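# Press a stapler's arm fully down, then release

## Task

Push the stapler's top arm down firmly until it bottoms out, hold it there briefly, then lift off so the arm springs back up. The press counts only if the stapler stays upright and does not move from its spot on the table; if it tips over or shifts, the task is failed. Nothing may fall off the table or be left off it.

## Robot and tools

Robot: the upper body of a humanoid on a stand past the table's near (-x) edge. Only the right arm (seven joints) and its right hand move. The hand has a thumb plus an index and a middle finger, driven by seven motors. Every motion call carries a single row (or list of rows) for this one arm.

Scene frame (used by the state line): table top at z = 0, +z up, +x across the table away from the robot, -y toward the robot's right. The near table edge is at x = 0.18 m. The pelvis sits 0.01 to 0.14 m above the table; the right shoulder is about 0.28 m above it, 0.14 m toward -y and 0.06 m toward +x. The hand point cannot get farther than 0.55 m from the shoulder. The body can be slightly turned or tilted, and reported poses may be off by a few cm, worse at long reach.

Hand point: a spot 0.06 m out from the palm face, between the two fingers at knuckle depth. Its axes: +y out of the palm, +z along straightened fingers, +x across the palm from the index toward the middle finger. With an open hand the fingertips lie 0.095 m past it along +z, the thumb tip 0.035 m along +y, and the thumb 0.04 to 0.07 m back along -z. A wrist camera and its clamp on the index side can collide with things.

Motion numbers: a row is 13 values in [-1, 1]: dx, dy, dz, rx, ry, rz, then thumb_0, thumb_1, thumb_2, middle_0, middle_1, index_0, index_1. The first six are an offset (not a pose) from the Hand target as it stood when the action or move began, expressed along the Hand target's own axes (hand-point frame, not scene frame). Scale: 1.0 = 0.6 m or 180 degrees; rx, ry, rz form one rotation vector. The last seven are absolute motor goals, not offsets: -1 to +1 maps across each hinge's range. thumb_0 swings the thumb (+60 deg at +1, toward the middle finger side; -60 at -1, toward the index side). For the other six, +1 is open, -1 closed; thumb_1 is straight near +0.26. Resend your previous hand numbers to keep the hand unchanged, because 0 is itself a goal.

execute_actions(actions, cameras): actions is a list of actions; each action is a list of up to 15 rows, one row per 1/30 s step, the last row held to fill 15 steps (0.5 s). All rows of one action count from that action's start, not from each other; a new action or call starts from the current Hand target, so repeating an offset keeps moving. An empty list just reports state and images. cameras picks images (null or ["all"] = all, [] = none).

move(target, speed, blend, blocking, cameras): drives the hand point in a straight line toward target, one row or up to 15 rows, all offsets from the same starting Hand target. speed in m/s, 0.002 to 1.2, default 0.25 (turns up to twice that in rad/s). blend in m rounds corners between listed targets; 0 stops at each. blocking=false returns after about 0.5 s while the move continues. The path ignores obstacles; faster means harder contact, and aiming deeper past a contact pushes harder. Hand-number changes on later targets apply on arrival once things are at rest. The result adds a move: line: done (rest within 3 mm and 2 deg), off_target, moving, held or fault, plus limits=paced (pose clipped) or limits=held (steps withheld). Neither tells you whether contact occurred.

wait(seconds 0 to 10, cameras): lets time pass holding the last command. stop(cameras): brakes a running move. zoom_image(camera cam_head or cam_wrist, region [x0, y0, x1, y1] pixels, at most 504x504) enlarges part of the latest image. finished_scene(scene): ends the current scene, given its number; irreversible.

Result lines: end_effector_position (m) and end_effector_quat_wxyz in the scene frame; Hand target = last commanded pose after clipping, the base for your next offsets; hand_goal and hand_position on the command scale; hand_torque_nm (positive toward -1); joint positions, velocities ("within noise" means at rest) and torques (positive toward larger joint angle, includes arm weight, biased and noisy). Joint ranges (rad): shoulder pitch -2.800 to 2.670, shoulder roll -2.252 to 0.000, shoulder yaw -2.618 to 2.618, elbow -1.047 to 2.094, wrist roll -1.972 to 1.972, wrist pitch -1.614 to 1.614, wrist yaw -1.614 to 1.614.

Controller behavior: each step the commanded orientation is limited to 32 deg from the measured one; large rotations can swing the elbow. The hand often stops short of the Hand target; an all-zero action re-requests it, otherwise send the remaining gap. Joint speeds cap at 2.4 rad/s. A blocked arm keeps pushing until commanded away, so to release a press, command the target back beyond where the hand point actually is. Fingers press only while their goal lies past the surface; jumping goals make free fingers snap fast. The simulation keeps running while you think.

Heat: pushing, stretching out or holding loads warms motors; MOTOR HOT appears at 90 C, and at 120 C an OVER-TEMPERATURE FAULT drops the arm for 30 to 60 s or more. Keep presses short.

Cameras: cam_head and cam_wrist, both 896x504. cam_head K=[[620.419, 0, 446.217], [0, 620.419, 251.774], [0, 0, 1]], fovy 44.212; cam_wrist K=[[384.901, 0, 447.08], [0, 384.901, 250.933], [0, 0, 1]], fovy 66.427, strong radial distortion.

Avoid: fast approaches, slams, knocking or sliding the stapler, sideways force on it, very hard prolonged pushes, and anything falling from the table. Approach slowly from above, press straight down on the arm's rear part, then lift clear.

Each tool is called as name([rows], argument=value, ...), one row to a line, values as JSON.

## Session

execute_actions(actions=[])

Scene clock: 0.00 s.
end_effector_position=(+0.2216, -0.3782, +0.1801) hand_goal=(+0.000, +0.263, +1.000, +1.000, +1.000, +1.000, +1.000) hand_position=(+0.000, +0.263, +1.000, +1.000, +1.000, +1.000, +1.000) hand_torque_nm=(+0.00, +0.00, +0.00, +0.00, +0.00, +0.00, +0.00) end_effector_quat_wxyz=(+0.646, +0.124, +0.418, -0.627)
Joint positions: [0.351 -0.455 -0.418 0.058 -0.192 -0.527 -1.089]
Joint velocities: within noise
Joint torques (N m): no reading
Hand target: +0.2216, -0.3782, +0.1801; +0.646, +0.124, +0.418, -0.627

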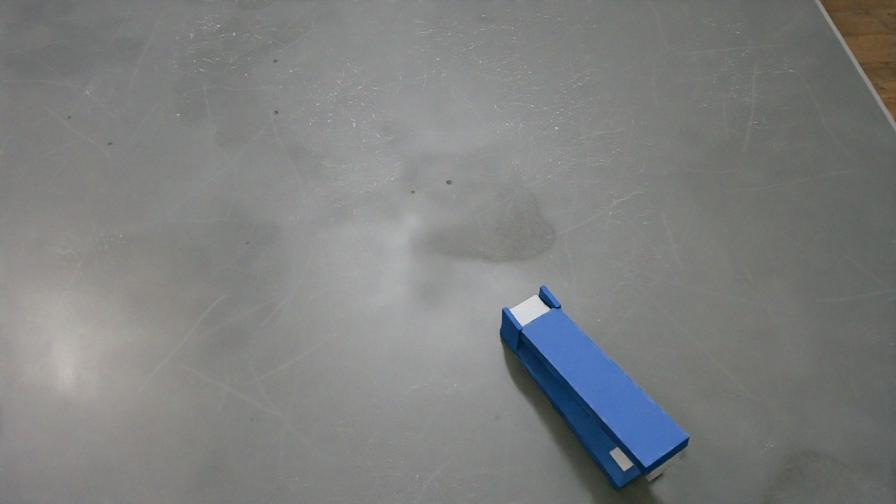

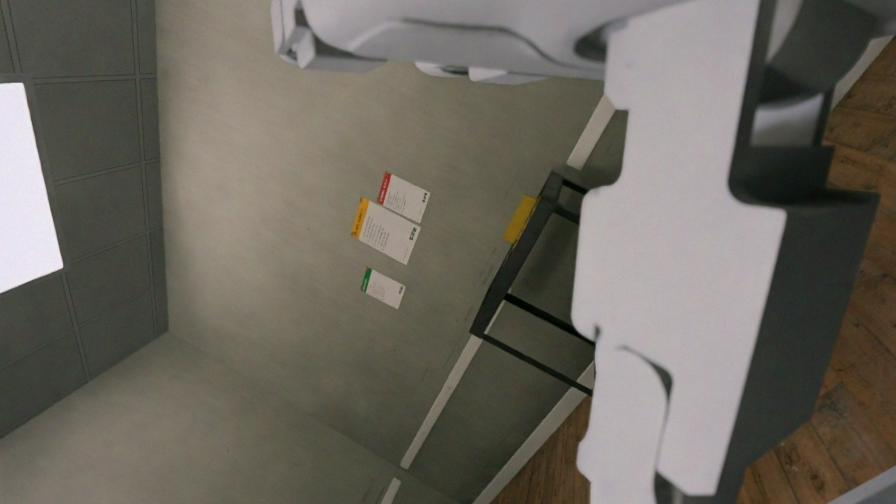

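move(target=[-0.159,0.07,-0.056,-0.166,-0.078,-0.254,0,0.6,1,-1,-1,-1,-1], speed=0.4, cameras=["cam_head"])

move(target=[-0.26,0.12,-0.06,-0.366,-0.432,-0.207,0,0.6,1,-1,-1,-1,-1], speed=0.4)

Scene clock: 7.90 s.
end_effector_position=(+0.2593, -0.2801, +0.2110) hand_goal=(+0.000, +0.600, +1.000, -1.000, -1.000, -1.000, -1.000) hand_position=(+0.000, +0.547, +1.000, -0.944, -0.939, -0.944, -0.939) hand_torque_nm=(+0.00, -0.07, +0.00, +0.07, +0.09, +0.07, +0.09) end_effector_quat_wxyz=(-0.411, +0.285, -0.498, +0.708)
Joint positions: [0.222 -0.717 0.2 -0.94 -1.433 1.101 0.104]
Joint velocities: within noise
Joint torques (N m): [-0.72 -2.94 -1 -2.03 -0.95 0.02 -0.7]
Hand target: +0.2600, -0.2802, +0.2103; -0.409, +0.286, -0.497, +0.710
Off the commanded pose: 0.001 m, 0 deg.
move: done
Images, in order (width x height): cam_head 896x504.

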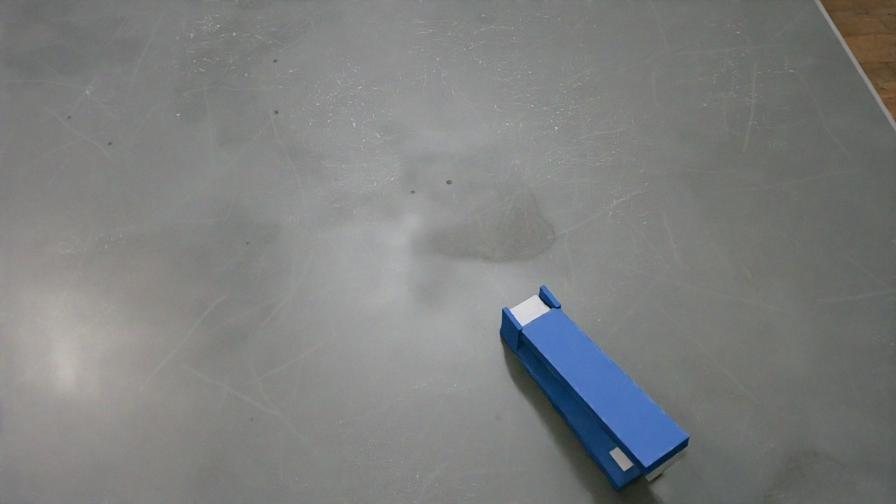

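Scene clock: 10.97 s.
end_effector_position=(+0.3268, -0.1439, +0.1261) hand_goal=(+0.000, +0.600, +1.000, -1.000, -1.000, -1.000, -1.000) hand_position=(+0.000, +0.547, +1.000, -0.944, -0.941, -0.944, -0.941) hand_torque_nm=(+0.00, -0.07, +0.00, +0.07, +0.08, +0.07, +0.08) end_effector_quat_wxyz=(-0.185, +0.920, -0.327, +0.114)
Joint positions: [-1.046 -0.723 0.682 0.097 -0.608 -0.191 1.27]
Joint velocities: within noise
Joint torques (N m): [-7.03 -2.02 -2.08 -0.98 0.28 -0.15 -0.1]
Hand target: +0.3303, -0.1406, +0.1304; -0.189, +0.920, -0.322, +0.118
Off the commanded pose: 0.006 m, 1 deg.
move: off_target

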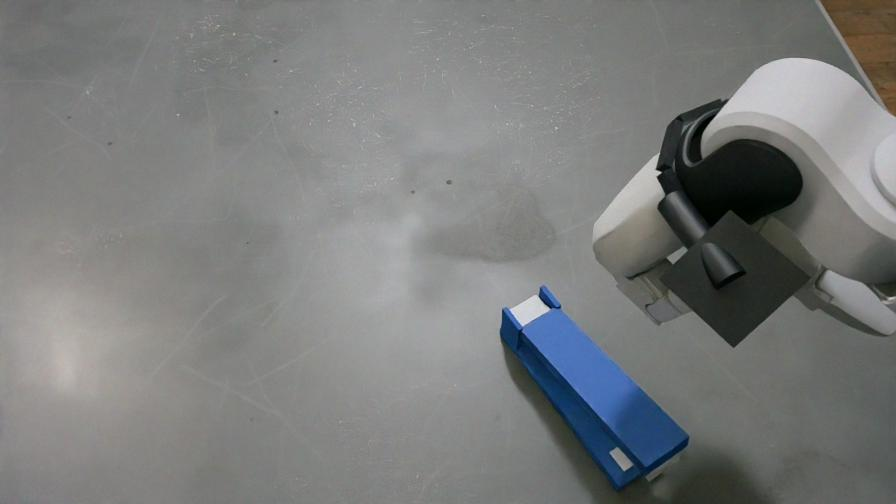

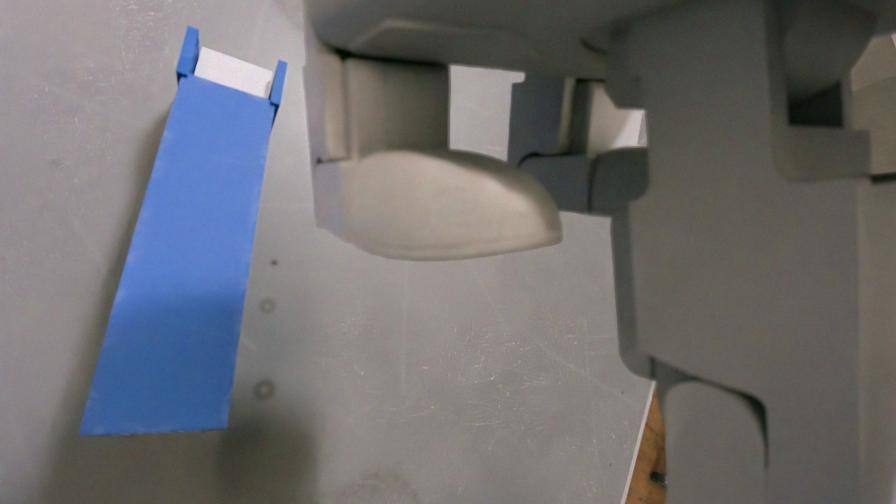

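move(target=[-0.1395,0.076,0.02,0,0,0,0,0.6,1,-1,-1,-1,-1], speed=0.2)

Scene clock: 12.80 s.
end_effector_position=(+0.2491, -0.1187, +0.0945) hand_goal=(+0.000, +0.600, +1.000, -1.000, -1.000, -1.000, -1.000) hand_position=(+0.000, +0.547, +1.000, -0.944, -0.941, -0.944, -0.941) hand_torque_nm=(+0.00, -0.07, +0.00, +0.07, +0.08, +0.07, +0.08) end_effector_quat_wxyz=(-0.189, +0.919, -0.325, +0.122)
Joint positions: [-0.746 -0.723 0.792 -0.423 -0.842 0.181 1.312]
Joint velocities: within noise
Joint torques (N m): [-3.16 -1.46 -1.27 -3.28 -0.19 0.18 -0.24]
Hand target: +0.2454, -0.1168, +0.0923; -0.189, +0.920, -0.322, +0.118
Off the commanded pose: 0.005 m, 1 deg.
move: off_target

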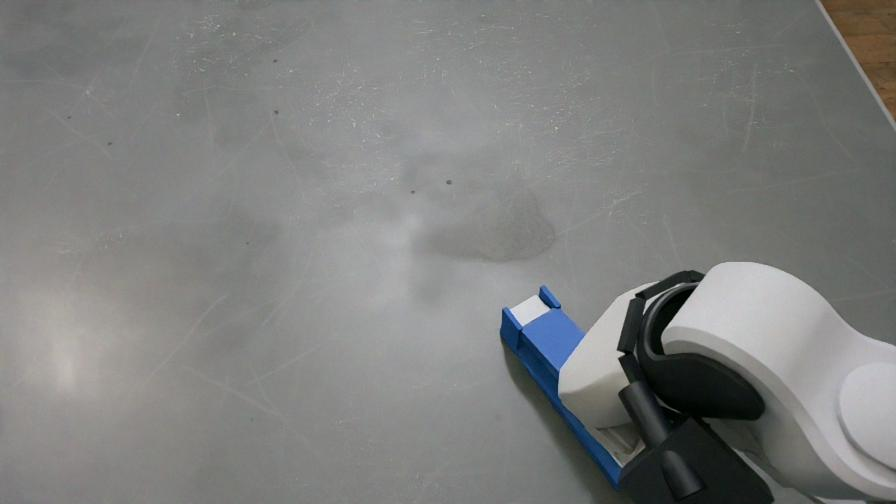

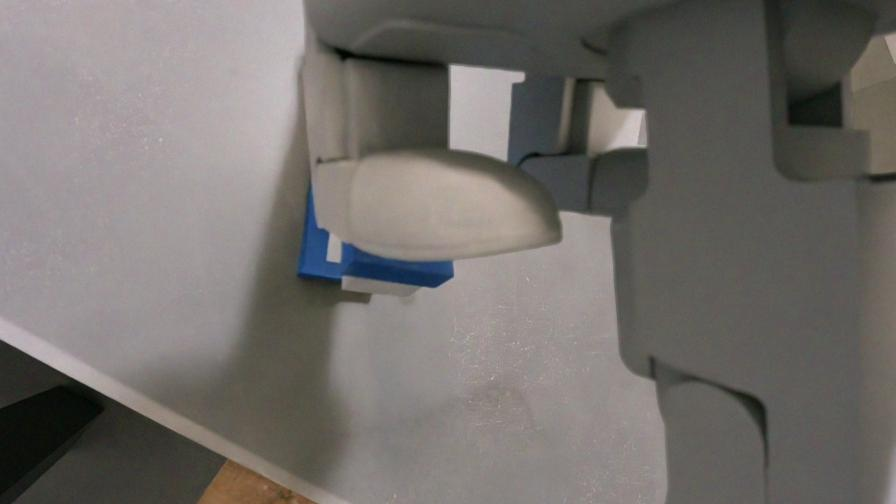

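zoom_image(camera="cam_head", region=[500, 280, 780, 503])

Scaled by 1.800 from the camera's 896x504 image, which has a finer 1280x720 frame.

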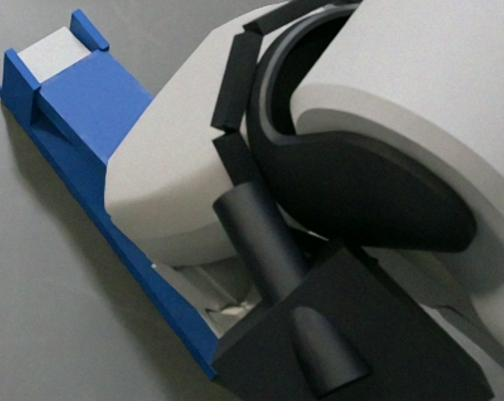

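move(target=[0.0445,-0.0085,0.0087,0,0,0,0,0.6,1,-1,-1,-1,-1], speed=0.15)

zoom_image(camera="cam_head", region=[500, 280, 780, 503])

Scene clock: 19.80 s.
end_effector_position=(+0.2654, -0.1284, +0.0888) hand_goal=(+0.000, +0.600, +1.000, -1.000, -1.000, -1.000, -1.000) hand_position=(+0.000, +0.547, +1.000, -0.944, -0.941, -0.944, -0.941) hand_torque_nm=(+0.00, -0.07, +0.00, +0.07, +0.08, +0.07, +0.08) end_effector_quat_wxyz=(-0.186, +0.922, -0.321, +0.112)
Joint positions: [-0.779 -0.736 0.76 -0.284 -0.773 0.056 1.254]
Joint velocities: within noise
Joint torques (N m): [-5.23 -2.33 -2.45 -1.34 0.26 -0.15 -0.29]
Hand target: +0.2704, -0.1288, +0.0923; -0.189, +0.920, -0.322, +0.118
Off the commanded pose: 0.006 m, 1 deg.
move: off_target

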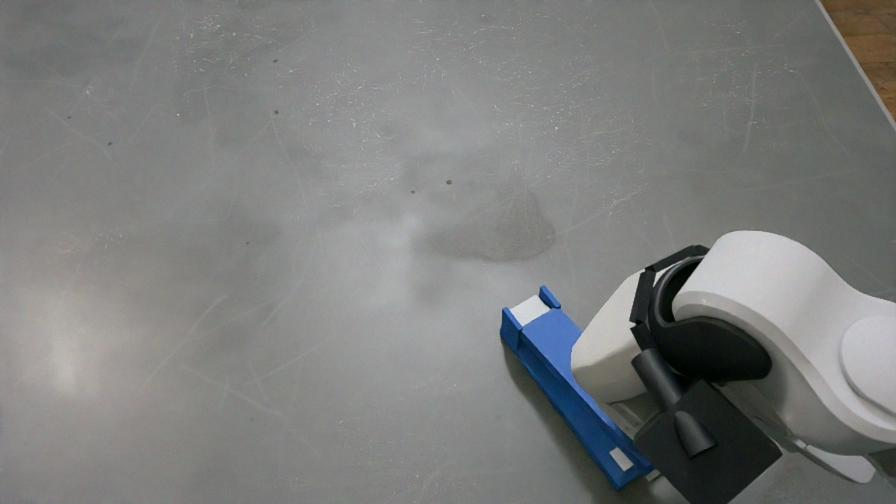

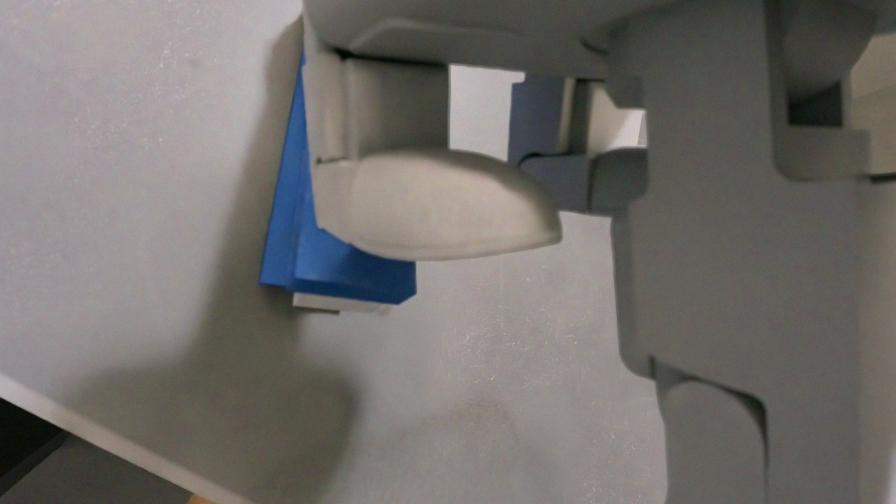

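Scaled by 1.800 from the camera's 896x504 image, which has a finer 1280x720 frame.

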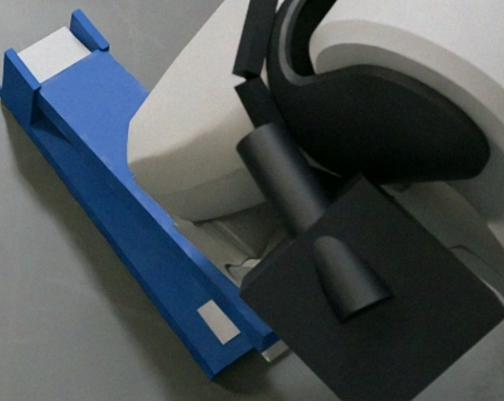

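move(target=[-0.0025,0.0355,0.0515,0,0,0,0,0.6,1,-1,-1,-1,-1], speed=0.1)

zoom_image(camera="cam_head", region=[500, 280, 780, 503])

Scene clock: 22.50 s.
end_effector_position=(+0.2749, -0.1318, +0.0637) hand_goal=(+0.000, +0.600, +1.000, -1.000, -1.000, -1.000, -1.000) hand_position=(+0.000, +0.547, +1.000, -0.944, -0.941, -0.997, -0.941) hand_torque_nm=(+0.00, -0.07, +0.00, +0.07, +0.08, +0.00, +0.08) end_effector_quat_wxyz=(-0.202, +0.917, -0.320, +0.128)
Joint positions: [-0.754 -0.736 0.801 -0.176 -0.816 0.011 1.09]
Joint velocities: within noise
Joint torques (N m): [-2.87 -1.94 -0.87 -0.66 -0.14 0.01 -0.31]
Hand target: +0.2680, -0.1348, +0.0553; -0.189, +0.920, -0.322, +0.118
Off the commanded pose: 0.011 m, 2 deg.
move: off_target

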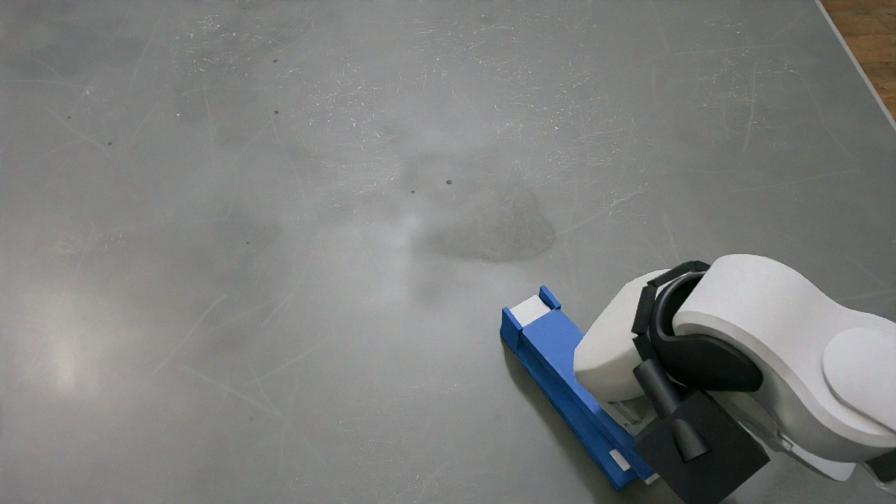

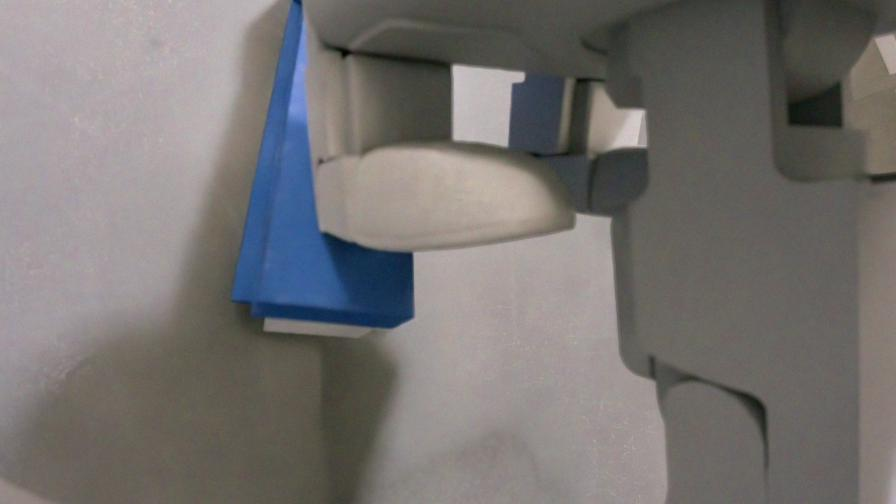

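Scaled by 1.800 from the camera's 896x504 image, which has a finer 1280x720 frame.

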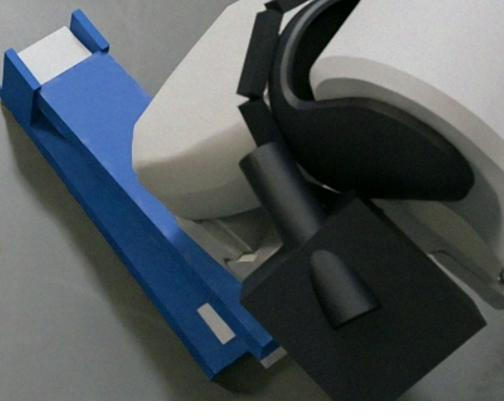

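move(target=[-0.0367,0.1034,0.077,0,0,0,0,0.6,1,-1,-1,-1,-1], speed=0.1)

Scene clock: 25.47 s.
end_effector_position=(+0.2716, -0.1316, +0.0305) hand_goal=(+0.000, +0.600, +1.000, -1.000, -1.000, -1.000, -1.000) hand_position=(+0.000, +0.547, +1.000, -0.944, -0.941, -1.002, -0.941) hand_torque_nm=(+0.00, -0.07, +0.00, +0.07, +0.08, +0.00, +0.08) end_effector_quat_wxyz=(-0.256, +0.903, -0.304, +0.164)
Joint positions: [-0.632 -0.759 0.841 -0.162 -0.928 0.007 0.823]
Joint velocities: within noise
Joint torques (N m): [3.32 -2.16 2.63 4.73 -1.11 0.44 -0.43]
Hand target: +0.2328, -0.1529, -0.0147; -0.189, +0.920, -0.322, +0.118
Off the commanded pose: 0.063 m, 10 deg.
move: off_target

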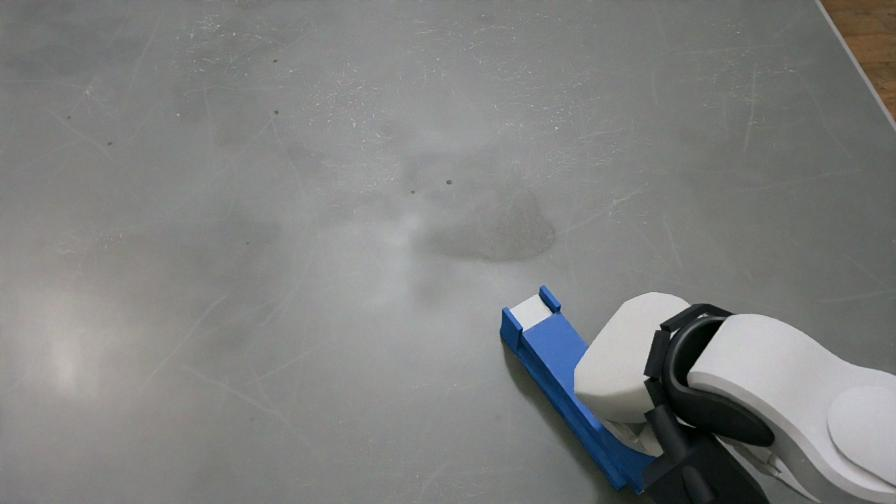

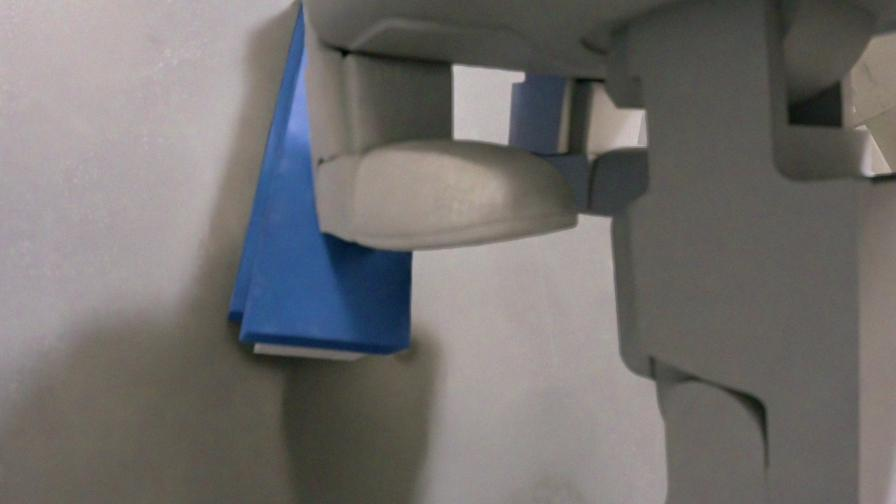

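move(target=[-0.023,0.065,0.0712,0,0,0,0,0.6,1,-1,-1,-1,-1], speed=0.1)

zoom_image(camera="cam_wrist", region=[150, 0, 560, 460])

Scene clock: 28.47 s.
end_effector_position=(+0.2877, -0.1227, +0.0241) hand_goal=(+0.000, +0.600, +1.000, -1.000, -1.000, -1.000, -1.000) hand_position=(+0.000, +0.547, +1.000, -0.944, -0.941, -1.004, -0.941) hand_torque_nm=(+0.00, -0.07, +0.00, +0.07, +0.08, +0.00, +0.08) end_effector_quat_wxyz=(-0.319, +0.877, -0.282, +0.222)
Joint positions: [-0.595 -0.766 0.867 -0.157 -1.021 0.047 0.607]
Joint velocities: within noise
Joint torques (N m): [7.47 -1.06 5.83 12.96 -0.74 -0.1 1.57]
Hand target: +0.2153, -0.1606, -0.0710; -0.189, +0.920, -0.322, +0.118
Off the commanded pose: 0.125 m, 20 deg.
move: off_target

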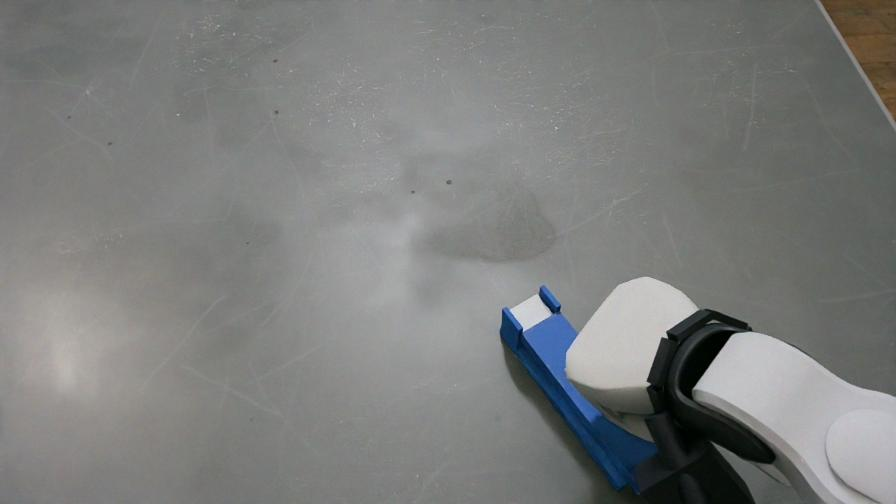

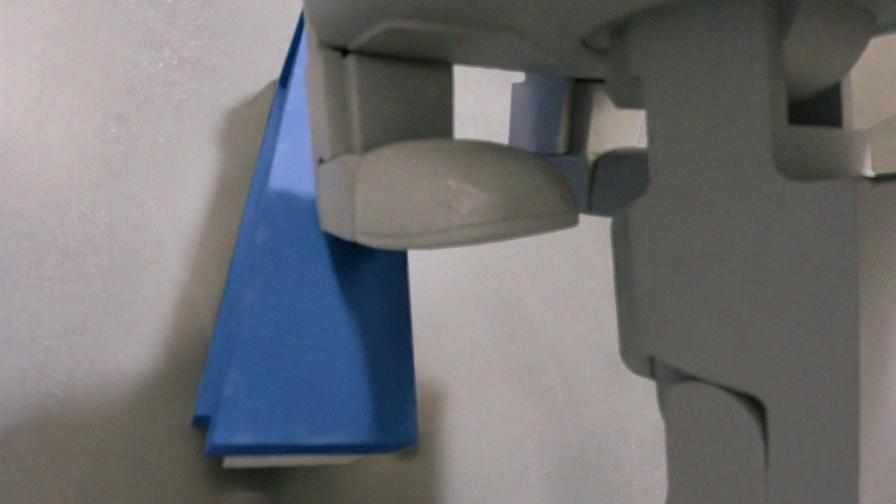

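Scaled by 1.096 from the camera's 896x504 image, which has a finer 1280x720 frame.

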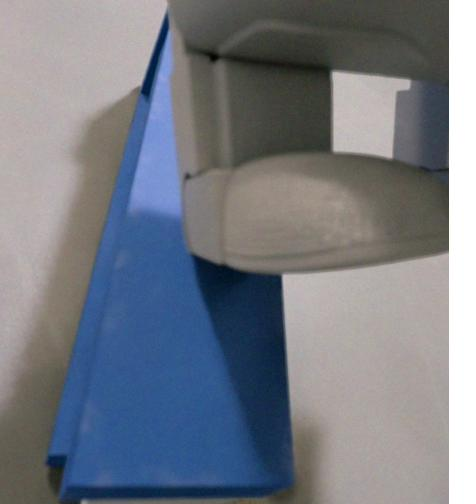

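move([
  [0.07,-0.197,-0.142,0,0,0,0,0.6,1,-1,-1,-1,-1],
  [0.0813,-0.247,-0.247,0,0,0,0,0.6,1,-1,-1,-1,-1],
], speed=0.15)

Scene clock: 31.50 s.
end_effector_position=(+0.2811, -0.1256, +0.1253) hand_goal=(+0.000, +0.600, +1.000, -1.000, -1.000, -1.000, -1.000) hand_position=(+0.000, +0.547, +1.000, -0.944, -0.941, -1.004, -0.941) hand_torque_nm=(+0.00, -0.07, +0.00, +0.07, +0.08, +0.00, +0.08) end_effector_quat_wxyz=(-0.184, +0.922, -0.323, +0.112)
Joint positions: [-0.937 -0.764 0.751 -0.28 -0.647 0.091 1.343]
Joint velocities: within noise
Joint torques (N m): [-5.42 -2.61 -2.69 -2.53 0.22 0.07 -0.1]
Hand target: +0.2837, -0.1252, +0.1299; -0.189, +0.920, -0.322, +0.118
Off the commanded pose: 0.005 m, 1 deg.
move: off_target

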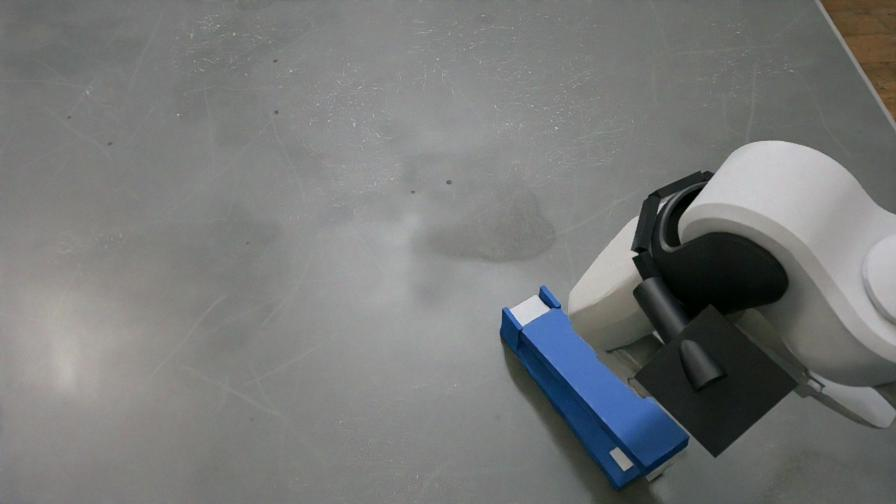

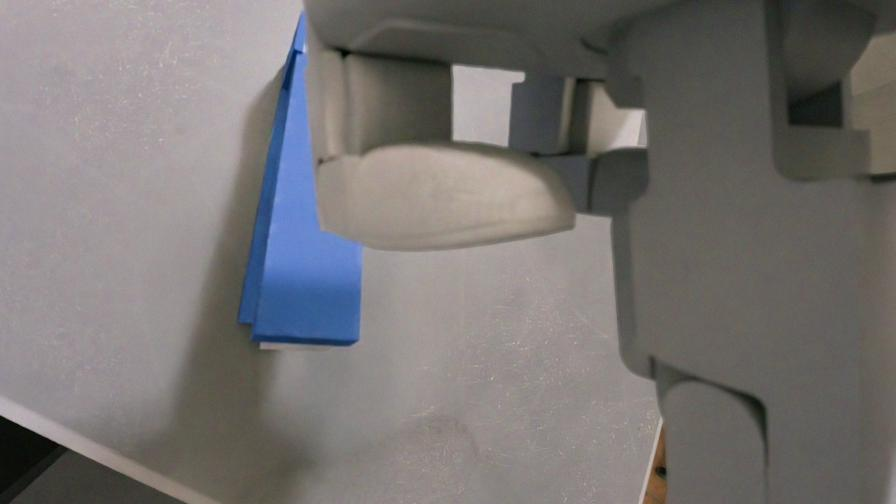

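finished_scene(scene=3)

The scene is finished: the task was done.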